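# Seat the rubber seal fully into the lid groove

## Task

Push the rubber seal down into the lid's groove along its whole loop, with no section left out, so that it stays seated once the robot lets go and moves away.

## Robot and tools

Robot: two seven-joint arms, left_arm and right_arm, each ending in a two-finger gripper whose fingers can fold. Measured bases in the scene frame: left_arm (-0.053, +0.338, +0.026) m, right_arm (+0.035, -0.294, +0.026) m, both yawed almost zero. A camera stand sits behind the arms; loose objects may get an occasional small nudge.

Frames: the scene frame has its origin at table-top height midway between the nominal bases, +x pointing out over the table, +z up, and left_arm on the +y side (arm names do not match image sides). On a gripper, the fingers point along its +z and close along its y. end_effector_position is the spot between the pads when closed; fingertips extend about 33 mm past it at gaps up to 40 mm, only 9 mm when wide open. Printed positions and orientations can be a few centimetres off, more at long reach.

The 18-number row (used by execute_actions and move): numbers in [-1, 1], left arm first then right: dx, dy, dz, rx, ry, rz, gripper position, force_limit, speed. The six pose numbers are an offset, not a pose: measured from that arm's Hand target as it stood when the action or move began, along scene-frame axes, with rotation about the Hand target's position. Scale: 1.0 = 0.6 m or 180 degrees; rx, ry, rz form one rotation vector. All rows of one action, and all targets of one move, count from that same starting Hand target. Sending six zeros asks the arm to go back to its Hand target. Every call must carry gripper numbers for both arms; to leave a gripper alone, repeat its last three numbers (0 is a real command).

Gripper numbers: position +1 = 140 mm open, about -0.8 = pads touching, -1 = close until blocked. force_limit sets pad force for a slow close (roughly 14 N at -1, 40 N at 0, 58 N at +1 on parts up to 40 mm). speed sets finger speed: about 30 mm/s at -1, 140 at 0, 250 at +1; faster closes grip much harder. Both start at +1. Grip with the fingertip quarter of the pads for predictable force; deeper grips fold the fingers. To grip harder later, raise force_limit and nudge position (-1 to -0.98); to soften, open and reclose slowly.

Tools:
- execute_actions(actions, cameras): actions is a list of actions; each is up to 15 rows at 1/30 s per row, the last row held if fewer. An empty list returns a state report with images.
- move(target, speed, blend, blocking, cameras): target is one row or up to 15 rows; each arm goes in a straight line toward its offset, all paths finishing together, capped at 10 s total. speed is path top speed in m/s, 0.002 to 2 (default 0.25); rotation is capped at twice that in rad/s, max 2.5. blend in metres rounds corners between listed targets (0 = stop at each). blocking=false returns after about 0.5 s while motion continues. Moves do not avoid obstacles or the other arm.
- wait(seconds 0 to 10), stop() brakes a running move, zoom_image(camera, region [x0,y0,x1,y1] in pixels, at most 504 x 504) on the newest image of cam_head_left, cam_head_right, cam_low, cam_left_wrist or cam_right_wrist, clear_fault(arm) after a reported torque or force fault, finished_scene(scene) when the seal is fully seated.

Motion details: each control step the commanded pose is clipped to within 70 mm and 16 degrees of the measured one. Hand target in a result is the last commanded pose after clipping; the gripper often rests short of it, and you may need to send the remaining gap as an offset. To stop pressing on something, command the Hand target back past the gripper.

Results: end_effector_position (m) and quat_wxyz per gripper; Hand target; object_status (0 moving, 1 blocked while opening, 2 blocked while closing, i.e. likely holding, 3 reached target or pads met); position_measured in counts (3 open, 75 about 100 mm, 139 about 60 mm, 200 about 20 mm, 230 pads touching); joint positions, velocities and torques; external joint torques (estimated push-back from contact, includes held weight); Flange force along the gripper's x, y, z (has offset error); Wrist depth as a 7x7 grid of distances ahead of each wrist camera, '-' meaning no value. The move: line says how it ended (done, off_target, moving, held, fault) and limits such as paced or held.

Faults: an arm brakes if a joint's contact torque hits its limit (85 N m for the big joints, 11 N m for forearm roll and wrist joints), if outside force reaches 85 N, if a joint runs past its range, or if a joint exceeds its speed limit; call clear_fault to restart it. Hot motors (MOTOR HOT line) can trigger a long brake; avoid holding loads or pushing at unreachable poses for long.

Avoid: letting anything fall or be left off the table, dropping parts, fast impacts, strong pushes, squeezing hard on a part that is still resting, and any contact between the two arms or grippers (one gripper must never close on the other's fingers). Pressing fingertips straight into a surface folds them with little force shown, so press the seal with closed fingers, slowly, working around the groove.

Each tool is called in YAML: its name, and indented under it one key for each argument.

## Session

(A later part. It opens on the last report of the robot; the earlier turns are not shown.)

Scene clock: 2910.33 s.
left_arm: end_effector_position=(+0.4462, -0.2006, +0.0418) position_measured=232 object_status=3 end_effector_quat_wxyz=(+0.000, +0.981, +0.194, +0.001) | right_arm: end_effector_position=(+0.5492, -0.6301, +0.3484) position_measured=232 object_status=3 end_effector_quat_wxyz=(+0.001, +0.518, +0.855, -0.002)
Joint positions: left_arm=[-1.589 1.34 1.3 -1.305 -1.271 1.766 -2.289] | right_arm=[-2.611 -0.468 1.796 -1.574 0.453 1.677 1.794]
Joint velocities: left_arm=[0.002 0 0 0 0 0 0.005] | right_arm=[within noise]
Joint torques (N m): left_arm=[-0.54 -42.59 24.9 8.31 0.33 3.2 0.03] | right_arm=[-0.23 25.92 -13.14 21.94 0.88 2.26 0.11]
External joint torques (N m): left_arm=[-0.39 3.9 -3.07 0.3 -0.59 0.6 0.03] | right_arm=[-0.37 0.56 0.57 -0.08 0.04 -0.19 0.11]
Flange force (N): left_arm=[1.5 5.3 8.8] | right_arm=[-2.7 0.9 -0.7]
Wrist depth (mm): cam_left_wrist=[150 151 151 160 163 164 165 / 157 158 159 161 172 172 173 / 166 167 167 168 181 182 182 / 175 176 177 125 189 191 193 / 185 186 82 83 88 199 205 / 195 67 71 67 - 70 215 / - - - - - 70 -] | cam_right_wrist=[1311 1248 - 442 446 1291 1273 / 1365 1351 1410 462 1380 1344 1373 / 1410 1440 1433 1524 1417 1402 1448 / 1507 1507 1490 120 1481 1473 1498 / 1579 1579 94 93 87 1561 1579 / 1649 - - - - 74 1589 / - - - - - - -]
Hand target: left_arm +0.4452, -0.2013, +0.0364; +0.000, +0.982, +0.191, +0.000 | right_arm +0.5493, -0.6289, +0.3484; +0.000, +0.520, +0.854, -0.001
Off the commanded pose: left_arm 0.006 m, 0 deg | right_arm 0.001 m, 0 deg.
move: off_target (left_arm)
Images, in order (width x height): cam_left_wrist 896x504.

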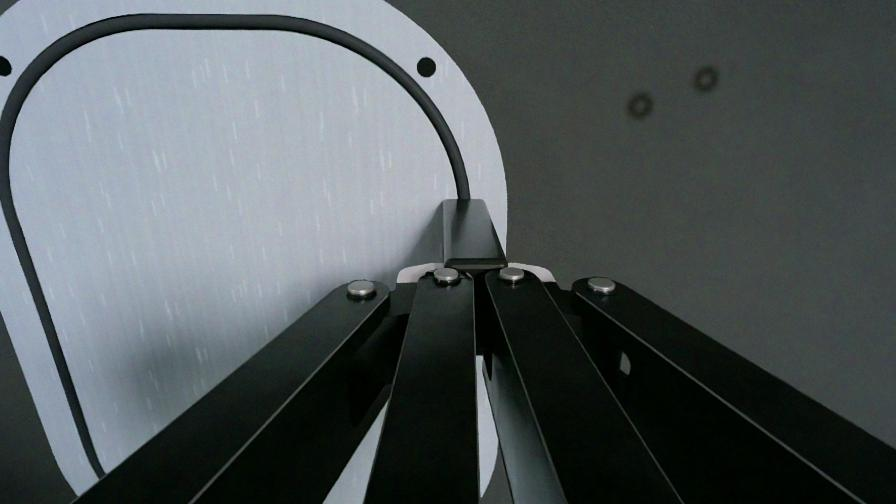

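move:
  target:
    - [0,0,0.06,0,0,0,-1,-1,-0.5,0,0,0,0,0,0,-1,-1,-0.5]
    - [0.0347,0.0162,0.06,0,0,-0.9533,-1,-1,-0.5,0,0,0,0,0,0,-1,-1,-0.5]
    - [0.0347,0.0162,0.0263,0,0,-0.9533,-1,-1,-0.5,0,0,0,0,0,0,-1,-1,-0.5]
  speed: [0.1,0.6,0.06]
  blend: [0.003,0.002,0]
  cameras: ["cam_left_wrist"]

zoom_image:
  camera: "cam_left_wrist"
  region: [340, 0, 600, 210]

Scene clock: 2932.33 s.
left_arm: end_effector_position=(+0.4649, -0.1920, +0.0519) position_measured=232 object_status=3 end_effector_quat_wxyz=(-0.001, -0.265, +0.964, +0.001) | right_arm: end_effector_position=(+0.5492, -0.6301, +0.3484) position_measured=232 object_status=3 end_effector_quat_wxyz=(+0.001, +0.518, +0.855, -0.002)
Joint positions: left_arm=[-1.327 0.999 0.771 -1.294 -0.708 2.014 0.562] | right_arm=[-2.611 -0.468 1.796 -1.574 0.453 1.677 1.794]
Joint velocities: left_arm=[-0.001 0 0.002 0.001 0.001 0 0.007] | right_arm=[within noise]
Joint torques (N m): left_arm=[-0.71 -50.11 17.93 18.33 0.76 2.83 0.05] | right_arm=[-0.21 25.9 -13.11 21.94 0.88 2.24 0.12]
External joint torques (N m): left_arm=[-0.77 0.35 0.12 -0.62 0.08 0.33 0.05] | right_arm=[-0.04 0.42 0.84 0.05 0.07 -0.2 0.12]
Flange force (N): left_arm=[2.4 5.8 0.6] | right_arm=[-2.5 1.5 -0.7]
Wrist depth (mm): cam_left_wrist=[169 169 169 162 160 160 161 / 176 177 178 169 168 169 169 / 186 186 187 176 177 178 179 / 195 197 197 137 186 188 189 / 208 208 82 83 88 195 206 / 221 - 71 67 - 70 226 / - - - - - 71 -] | cam_right_wrist=[1285 1225 - 440 435 1298 1267 / 1365 1344 1417 - 1373 1338 1331 / 1465 1448 1433 1433 1410 1448 1425 / 1507 1533 1533 120 1490 1481 1507 / 1608 1561 94 93 87 1561 1579 / 1702 - - - - 74 1618 / - - - - - - -]
Hand target: left_arm +0.4660, -0.1916, +0.0522; +0.000, -0.263, +0.965, +0.000 | right_arm +0.5493, -0.6289, +0.3484; +0.000, +0.520, +0.854, -0.001
Off the commanded pose: left_arm 0.001 m, 0 deg | right_arm 0.001 m, 0 deg.
move: done; limits=paced
Images, in order (width x height): cam_left_wrist 896x504.

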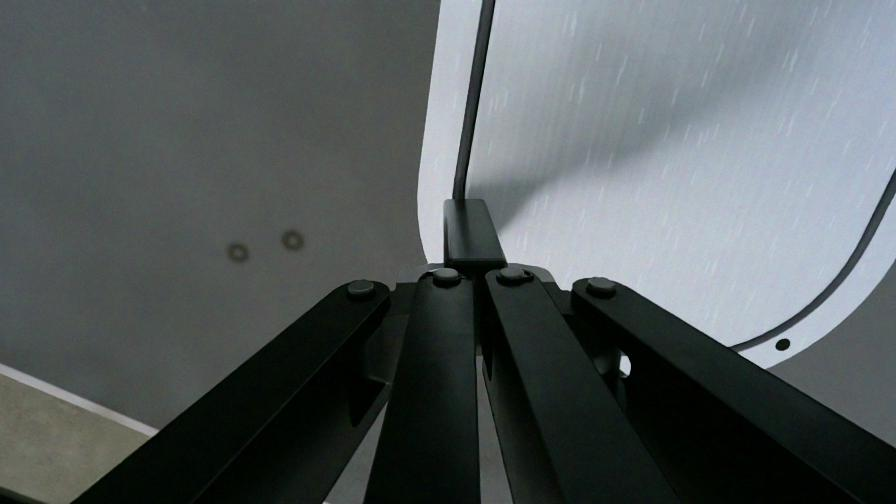

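Scaled by 1.938 from the camera's 896x504 image, which has a finer 1280x720 frame.

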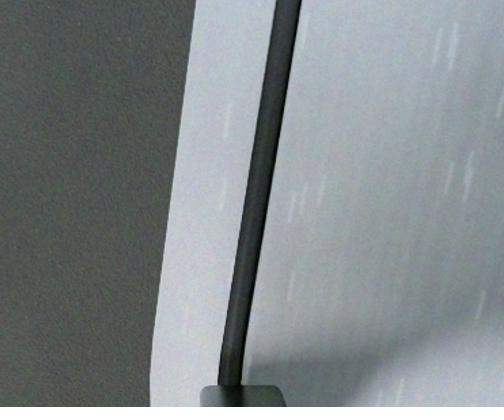

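move:
  target:
    - [0.0012,-0.0032,0,0,0,0,-1,-1,-0.5,0,0,0,0,0,0,-1,-1,-0.5]
    - [0.0012,-0.0032,-0.0253,0,0,0,-1,-1,-0.5,0,0,0,0,0,0,-1,-1,-0.5]
    - [0.0012,-0.0032,0,0,0,0,-1,-1,-0.5,0,0,0,0,0,0,-1,-1,-0.5]
    - [0.0247,0.0168,0,0,0,0.1067,-1,-1,-0.5,0,0,0,0,0,0,-1,-1,-0.5]
    - [0.0247,0.0168,-0.0253,0,0,0.1067,-1,-1,-0.5,0,0,0,0,0,0,-1,-1,-0.5]
  speed: [0.08,0.05,0.08,0.12,0.05]
  blend: [0.001,0,0.003,0.002,0]
  cameras: ["cam_left_wrist"]

zoom_image:
  camera: "cam_left_wrist"
  region: [340, 0, 600, 210]

Scene clock: 2958.47 s.
left_arm: end_effector_position=(+0.4823, -0.1812, +0.0434) position_measured=232 object_status=3 end_effector_quat_wxyz=(+0.001, -0.416, +0.909, -0.001) | right_arm: end_effector_position=(+0.5492, -0.6301, +0.3484) position_measured=232 object_status=3 end_effector_quat_wxyz=(+0.001, +0.518, +0.855, -0.002)
Joint positions: left_arm=[-1.324 1.052 0.827 -1.269 -0.776 2 0.287] | right_arm=[-2.611 -0.468 1.796 -1.574 0.453 1.677 1.794]
Joint torques (N m): left_arm=[-0.82 -45.37 16.65 17.37 -0.45 3.27 -0.3] | right_arm=[-0.22 25.93 -13.13 21.98 0.9 2.24 0.1]
External joint torques (N m): left_arm=[-0.92 5.24 -2.55 -0.6 -1.14 0.71 -0.3] | right_arm=[-0.35 0.63 0.56 0 0.07 -0.2 0.1]
Flange force (N): left_arm=[2.1 -8.9 10.5] | right_arm=[-2.7 0.9 -0.9]
Wrist depth (mm): cam_left_wrist=[161 161 162 162 152 152 152 / 169 169 170 167 160 160 161 / 178 179 179 170 169 169 170 / 189 189 189 124 176 179 179 / 202 198 82 83 88 186 191 / 1240 - 71 67 - 70 215 / - - - - - 71 -] | cam_right_wrist=[1285 1130 - 447 - 1285 1298 / 1365 1351 1351 - 1298 1344 1358 / 1440 1417 1417 1425 1380 1433 1402 / 1498 1524 1507 120 1481 1515 1490 / 1589 1570 94 93 87 1551 1533 / 1659 - - - - 74 1579 / - - - - - - -]
Hand target: left_arm +0.4809, -0.1815, +0.0370; +0.000, -0.420, +0.908, +0.000 | right_arm +0.5493, -0.6289, +0.3484; +0.000, +0.520, +0.854, -0.001
Off the commanded pose: left_arm 0.007 m, 1 deg | right_arm 0.001 m, 0 deg.
move: off_target (left_arm)
Images, in order (width x height): cam_left_wrist 896x504.

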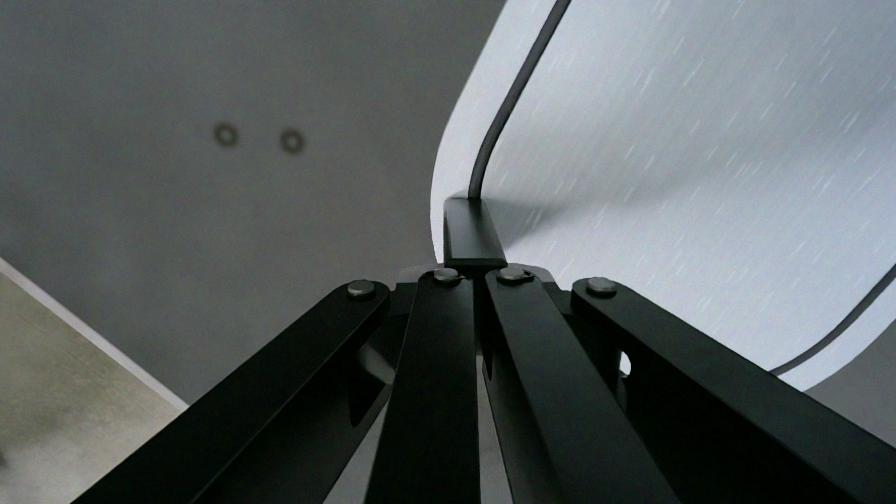

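Scaled by 1.938 from the camera's 896x504 image, which has a finer 1280x720 frame.

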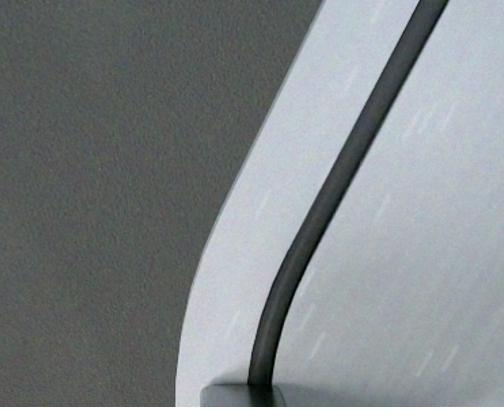

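move:
  target:
    - [0,0,0.025,0,0,0,-1,-1,-0.5,0,0,0,0,0,0,-1,-1,-0.5]
    - [0.0152,0.0277,0.025,0,0,0.1056,-1,-1,-0.5,0,0,0,0,0,0,-1,-1,-0.5]
    - [0.0152,0.0277,0,0,0,0.1056,-1,-1,-0.5,0,0,0,0,0,0,-1,-1,-0.5]
    - [0.0152,0.0277,0.025,0,0,0.1056,-1,-1,-0.5,0,0,0,0,0,0,-1,-1,-0.5]
    - [0.0215,0.0585,0.025,0,0,0.2111,-1,-1,-0.5,0,0,0,0,0,0,-1,-1,-0.5]
    - [0.0215,0.0585,0,0,0,0.2111,-1,-1,-0.5,0,0,0,0,0,0,-1,-1,-0.5]
  speed: [0.08,0.12,0.05,0.08,0.12,0.05]
  blend: [0.003,0.002,0,0.003,0.002,0]
  cameras: ["cam_left_wrist"]

zoom_image:
  camera: "cam_left_wrist"
  region: [340, 0, 600, 210]

Scene clock: 2981.43 s.
left_arm: end_effector_position=(+0.4948, -0.1462, +0.0427) position_measured=232 object_status=3 end_effector_quat_wxyz=(-0.001, +0.689, -0.725, +0.000) | right_arm: end_effector_position=(+0.5492, -0.6301, +0.3484) position_measured=232 object_status=3 end_effector_quat_wxyz=(+0.001, +0.518, +0.855, -0.002)
Joint positions: left_arm=[-1.379 1.081 0.955 -1.35 -0.899 1.978 -0.263] | right_arm=[-2.611 -0.468 1.796 -1.574 0.453 1.677 1.794]
Joint velocities: left_arm=[-0.002 0 0 0 0.001 0 -0.005] | right_arm=[within noise]
Joint torques (N m): left_arm=[-0.88 -43.56 19.4 15.41 -0.48 3.24 -0.47] | right_arm=[-0.19 25.93 -13.12 21.99 0.89 2.24 0.11]
External joint torques (N m): left_arm=[-1.04 4.66 -2.9 -0.61 -1.18 0.62 -0.47] | right_arm=[-0.24 0.68 0.58 0.14 0.07 -0.19 0.11]
Flange force (N): left_arm=[5.1 -3.2 10.0] | right_arm=[-2.5 1.1 -1.2]
Wrist depth (mm): cam_left_wrist=[161 161 162 162 153 152 153 / 169 170 170 168 160 160 161 / 183 179 179 170 169 169 169 / 1134 189 189 125 176 178 179 / 1210 198 82 83 88 185 190 / 1272 - 71 67 - 70 200 / - - - - - 71 -] | cam_right_wrist=[1298 1387 442 - - 1285 1279 / 1351 1358 1507 - 1465 1351 1324 / 1425 1425 1402 1373 1456 1425 1425 / 1498 1507 1490 120 1481 1473 1507 / 1589 1589 93 93 87 1570 1599 / 1681 - - - - 74 1579 / - - - - - - -]
Hand target: left_arm +0.4938, -0.1464, +0.0370; +0.000, +0.692, -0.721, +0.000 | right_arm +0.5493, -0.6289, +0.3484; +0.000, +0.520, +0.854, -0.001
Off the commanded pose: left_arm 0.006 m, 1 deg | right_arm 0.001 m, 0 deg.
move: off_target (left_arm)
Images, in order (width x height): cam_left_wrist 896x504.

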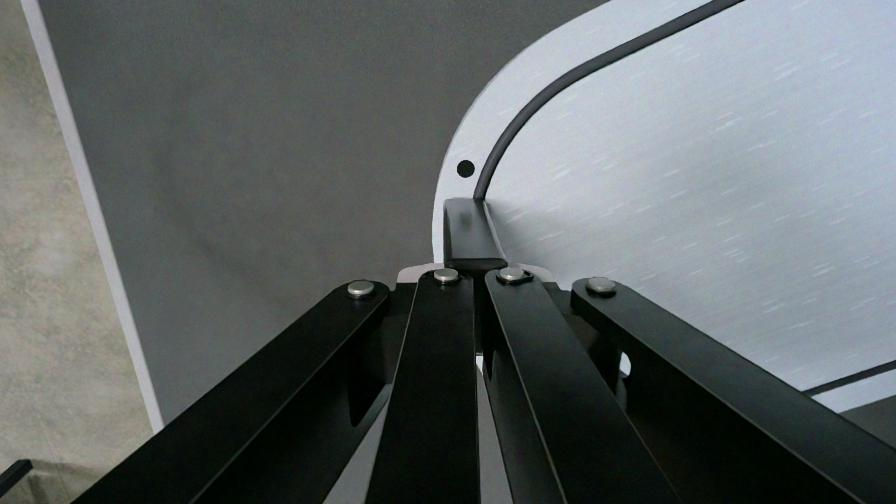

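Scaled by 1.938 from the camera's 896x504 image, which has a finer 1280x720 frame.

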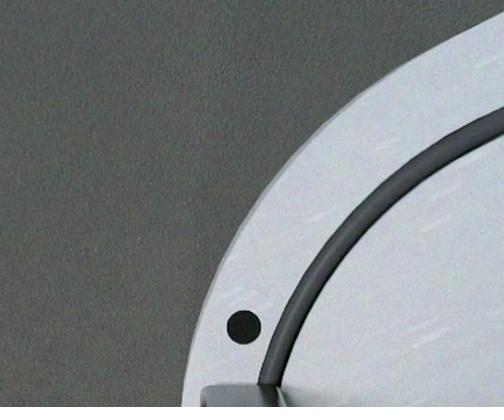

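move:
  target:
    - [0,0,0.025,0,0,0,-1,-1,-0.5,0,0,0,0,0,0,-1,-1,-0.5]
    - [-0.0135,0.0312,0.025,0,0,0.1242,-1,-1,-0.5,0,0,0,0,0,0,-1,-1,-0.5]
    - [-0.0135,0.0312,0,0,0,0.1242,-1,-1,-0.5,0,0,0,0,0,0,-1,-1,-0.5]
    - [-0.0135,0.0312,0.025,0,0,0.1242,-1,-1,-0.5,0,0,0,0,0,0,-1,-1,-0.5]
    - [-0.0257,0.0622,0.025,0,0,0.1408,-1,-1,-0.5,0,0,0,0,0,0,-1,-1,-0.5]
    - [-0.0257,0.0622,0,0,0,0.1408,-1,-1,-0.5,0,0,0,0,0,0,-1,-1,-0.5]
  speed: [0.08,0.12,0.05,0.08,0.12,0.05]
  blend: [0.003,0.002,0,0.003,0.002,0]
  cameras: ["cam_left_wrist"]

zoom_image:
  camera: "cam_left_wrist"
  region: [340, 0, 600, 210]

Scene clock: 2999.67 s.
left_arm: end_effector_position=(+0.4789, -0.1090, +0.0420) position_measured=232 object_status=3 end_effector_quat_wxyz=(+0.000, +0.832, -0.554, +0.000) | right_arm: end_effector_position=(+0.5492, -0.6301, +0.3484) position_measured=232 object_status=3 end_effector_quat_wxyz=(+0.001, +0.518, +0.855, -0.002)
Joint positions: left_arm=[-1.495 1.059 1.057 -1.542 -0.988 1.997 -0.598] | right_arm=[-2.611 -0.468 1.796 -1.574 0.453 1.677 1.794]
Joint velocities: left_arm=[0 0.001 0.001 0 -0.003 0.003 -0.001] | right_arm=[within noise]
Joint torques (N m): left_arm=[-0.41 -39.3 22.38 13.84 -0.12 3.35 -0.28] | right_arm=[-0.22 25.89 -13.13 21.98 0.9 2.25 0.12]
External joint torques (N m): left_arm=[-0.45 3.78 -2.22 -0.61 -0.83 0.71 -0.28] | right_arm=[-0.05 0.47 0.77 0.13 0.08 -0.19 0.12]
Flange force (N): left_arm=[3.6 -0.8 8.9] | right_arm=[-2.6 1.5 -0.9]
Wrist depth (mm): cam_left_wrist=[161 162 162 161 152 153 153 / 169 169 170 161 160 160 161 / 179 179 179 170 169 169 170 / 188 189 189 119 176 179 179 / 200 198 82 83 88 185 190 / 210 - 71 67 - 70 200 / - - - - - 71 -] | cam_right_wrist=[1273 454 - - - 1291 1279 / 1358 1358 1358 - 1291 1338 1324 / 1448 1425 1433 1608 1433 1417 1402 / 1533 1515 1481 120 1473 1465 1473 / 1639 1561 94 93 87 1524 1570 / 1681 - - - - 74 1579 / - - - - - - -]
Hand target: left_arm +0.4783, -0.1091, +0.0370; +0.000, +0.834, -0.552, +0.000 | right_arm +0.5493, -0.6289, +0.3484; +0.000, +0.520, +0.854, -0.001
Off the commanded pose: left_arm 0.005 m, 0 deg | right_arm 0.001 m, 0 deg.
move: off_target (left_arm)
Images, in order (width x height): cam_left_wrist 896x504.

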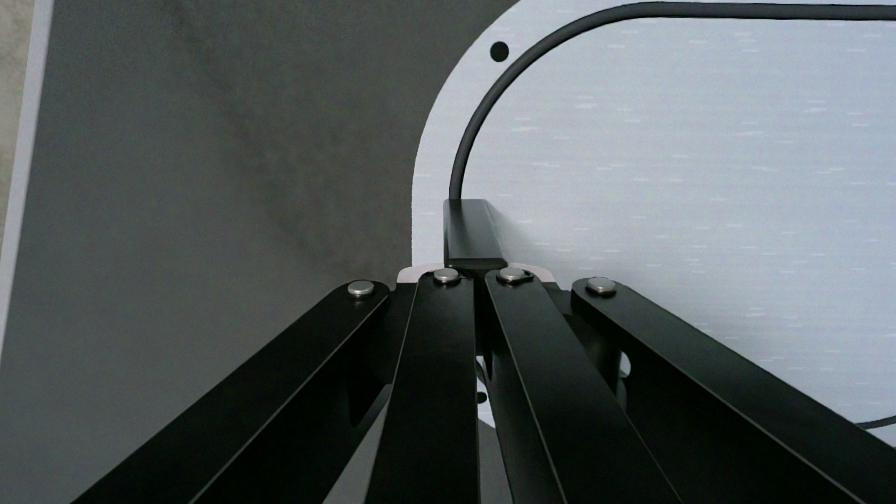

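Scaled by 1.938 from the camera's 896x504 image, which has a finer 1280x720 frame.

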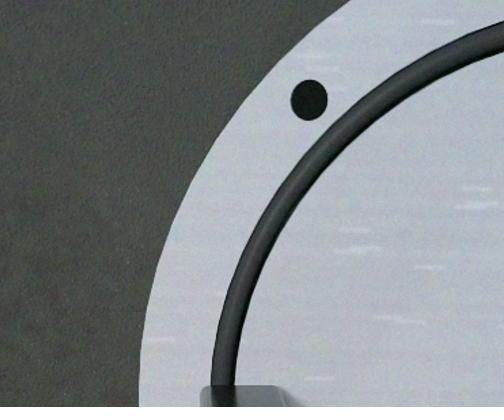

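move:
  target:
    - [0,0,0.1,0,0,0,-1,-1,-0.5,0,0,0,0,0,0,-1,-1,-0.5]
    - [-0.1843,-0.0568,0.4383,0,0,0,-1,-1,-0.5,0,0,0,0,0,0,-1,-1,-0.5]
  speed: [0.12,0.25]
  blend: [0.02,0]
  cameras: ["cam_left_wrist"]

zoom_image:
  camera: "cam_left_wrist"
  region: [300, 30, 460, 150]

zoom_image:
  camera: "cam_left_wrist"
  region: [450, 30, 610, 150]

zoom_image:
  camera: "cam_left_wrist"
  region: [300, 140, 460, 260]

zoom_image:
  camera: "cam_left_wrist"
  region: [450, 140, 610, 260]

Scene clock: 3012.90 s.
left_arm: end_effector_position=(+0.3688, -0.1435, +0.2999) position_measured=232 object_status=3 end_effector_quat_wxyz=(+0.002, +0.832, -0.554, +0.001) | right_arm: end_effector_position=(+0.5492, -0.6301, +0.3484) position_measured=232 object_status=3 end_effector_quat_wxyz=(+0.001, +0.518, +0.855, -0.002)
Joint positions: left_arm=[-1.896 0.726 1.427 -1.552 -0.724 1.653 -0.824] | right_arm=[-2.611 -0.468 1.796 -1.574 0.453 1.677 1.794]
Joint velocities: left_arm=[-0.001 0.001 -0.001 -0.001 0 -0.001 -0.007] | right_arm=[within noise]
Joint torques (N m): left_arm=[-1.09 -28.51 21.37 18.65 0.78 2.49 -0.34] | right_arm=[-0.16 25.91 -13.1 21.98 0.89 2.24 0.11]
External joint torques (N m): left_arm=[-0.96 1.33 0.52 0.06 0 -0.16 -0.34] | right_arm=[0.06 0.4 0.87 0.09 0.08 -0.21 0.11]
Flange force (N): left_arm=[-2.4 3.2 0.5] | right_arm=[-2.3 1.5 -0.8]
Wrist depth (mm): cam_left_wrist=[1205 393 389 386 392 398 397 / 1253 410 405 404 407 416 380 / 1291 431 427 422 428 438 382 / 1339 457 458 115 457 465 461 / 1407 479 79 83 88 478 494 / 1526 - 71 67 - 70 514 / - - - - - 71 -] | cam_right_wrist=[1317 1279 - - - 1279 1291 / 1358 1380 1331 - 1425 1338 1351 / 1433 1433 1440 1365 1433 1417 1410 / 1481 1490 1490 120 1473 1481 1515 / 1579 1589 94 93 87 1533 1579 / 1691 - - - - 74 1628 / - - - - - - -]
Hand target: left_arm +0.3678, -0.1432, +0.3000; +0.000, +0.834, -0.552, +0.000 | right_arm +0.5493, -0.6289, +0.3484; +0.000, +0.520, +0.854, -0.001
Off the commanded pose: left_arm 0.001 m, 0 deg | right_arm 0.001 m, 0 deg.
move: done
Images, in order (width x height): cam_left_wrist 896x504.

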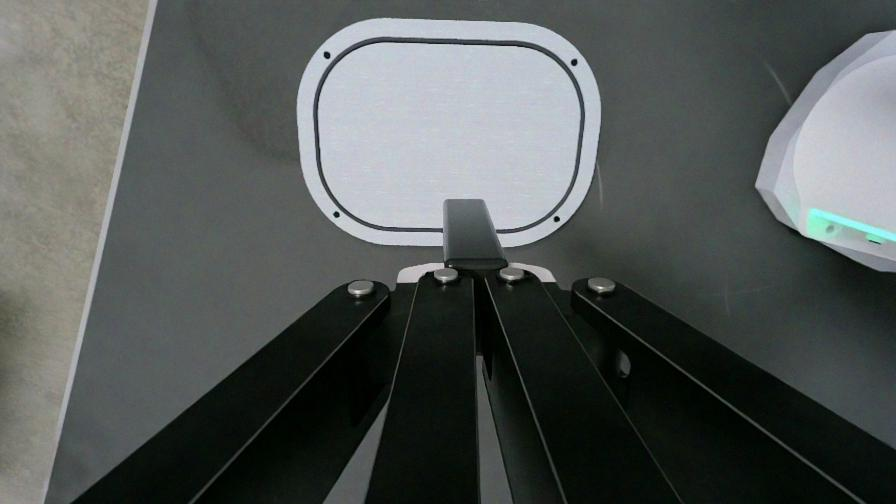

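Scaled by 3.150 from the camera's 896x504 image, which has a finer 1280x720 frame.

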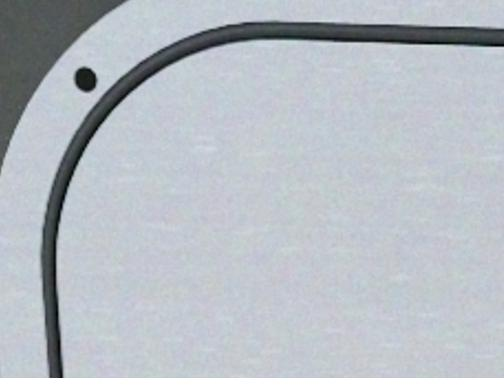

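Scaled by 3.150 from the camera's 896x504 image, which has a finer 1280x720 frame.

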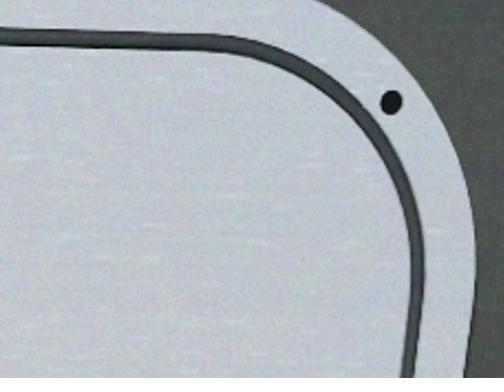

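Scaled by 3.150 from the camera's 896x504 image, which has a finer 1280x720 frame.

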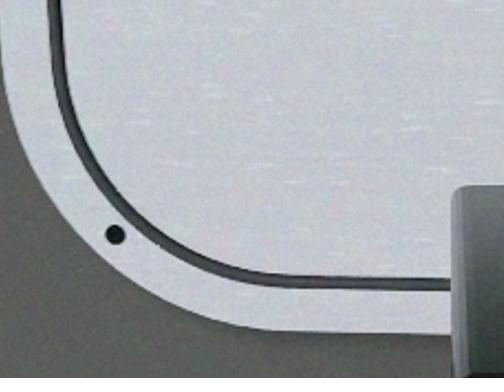

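Scaled by 3.150 from the camera's 896x504 image, which has a finer 1280x720 frame.

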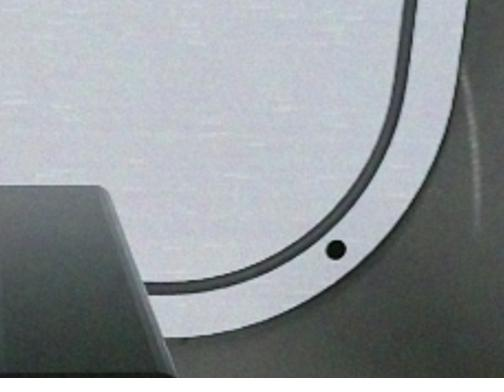

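finished_scene:
  scene: 1

The scene is finished: the task was done.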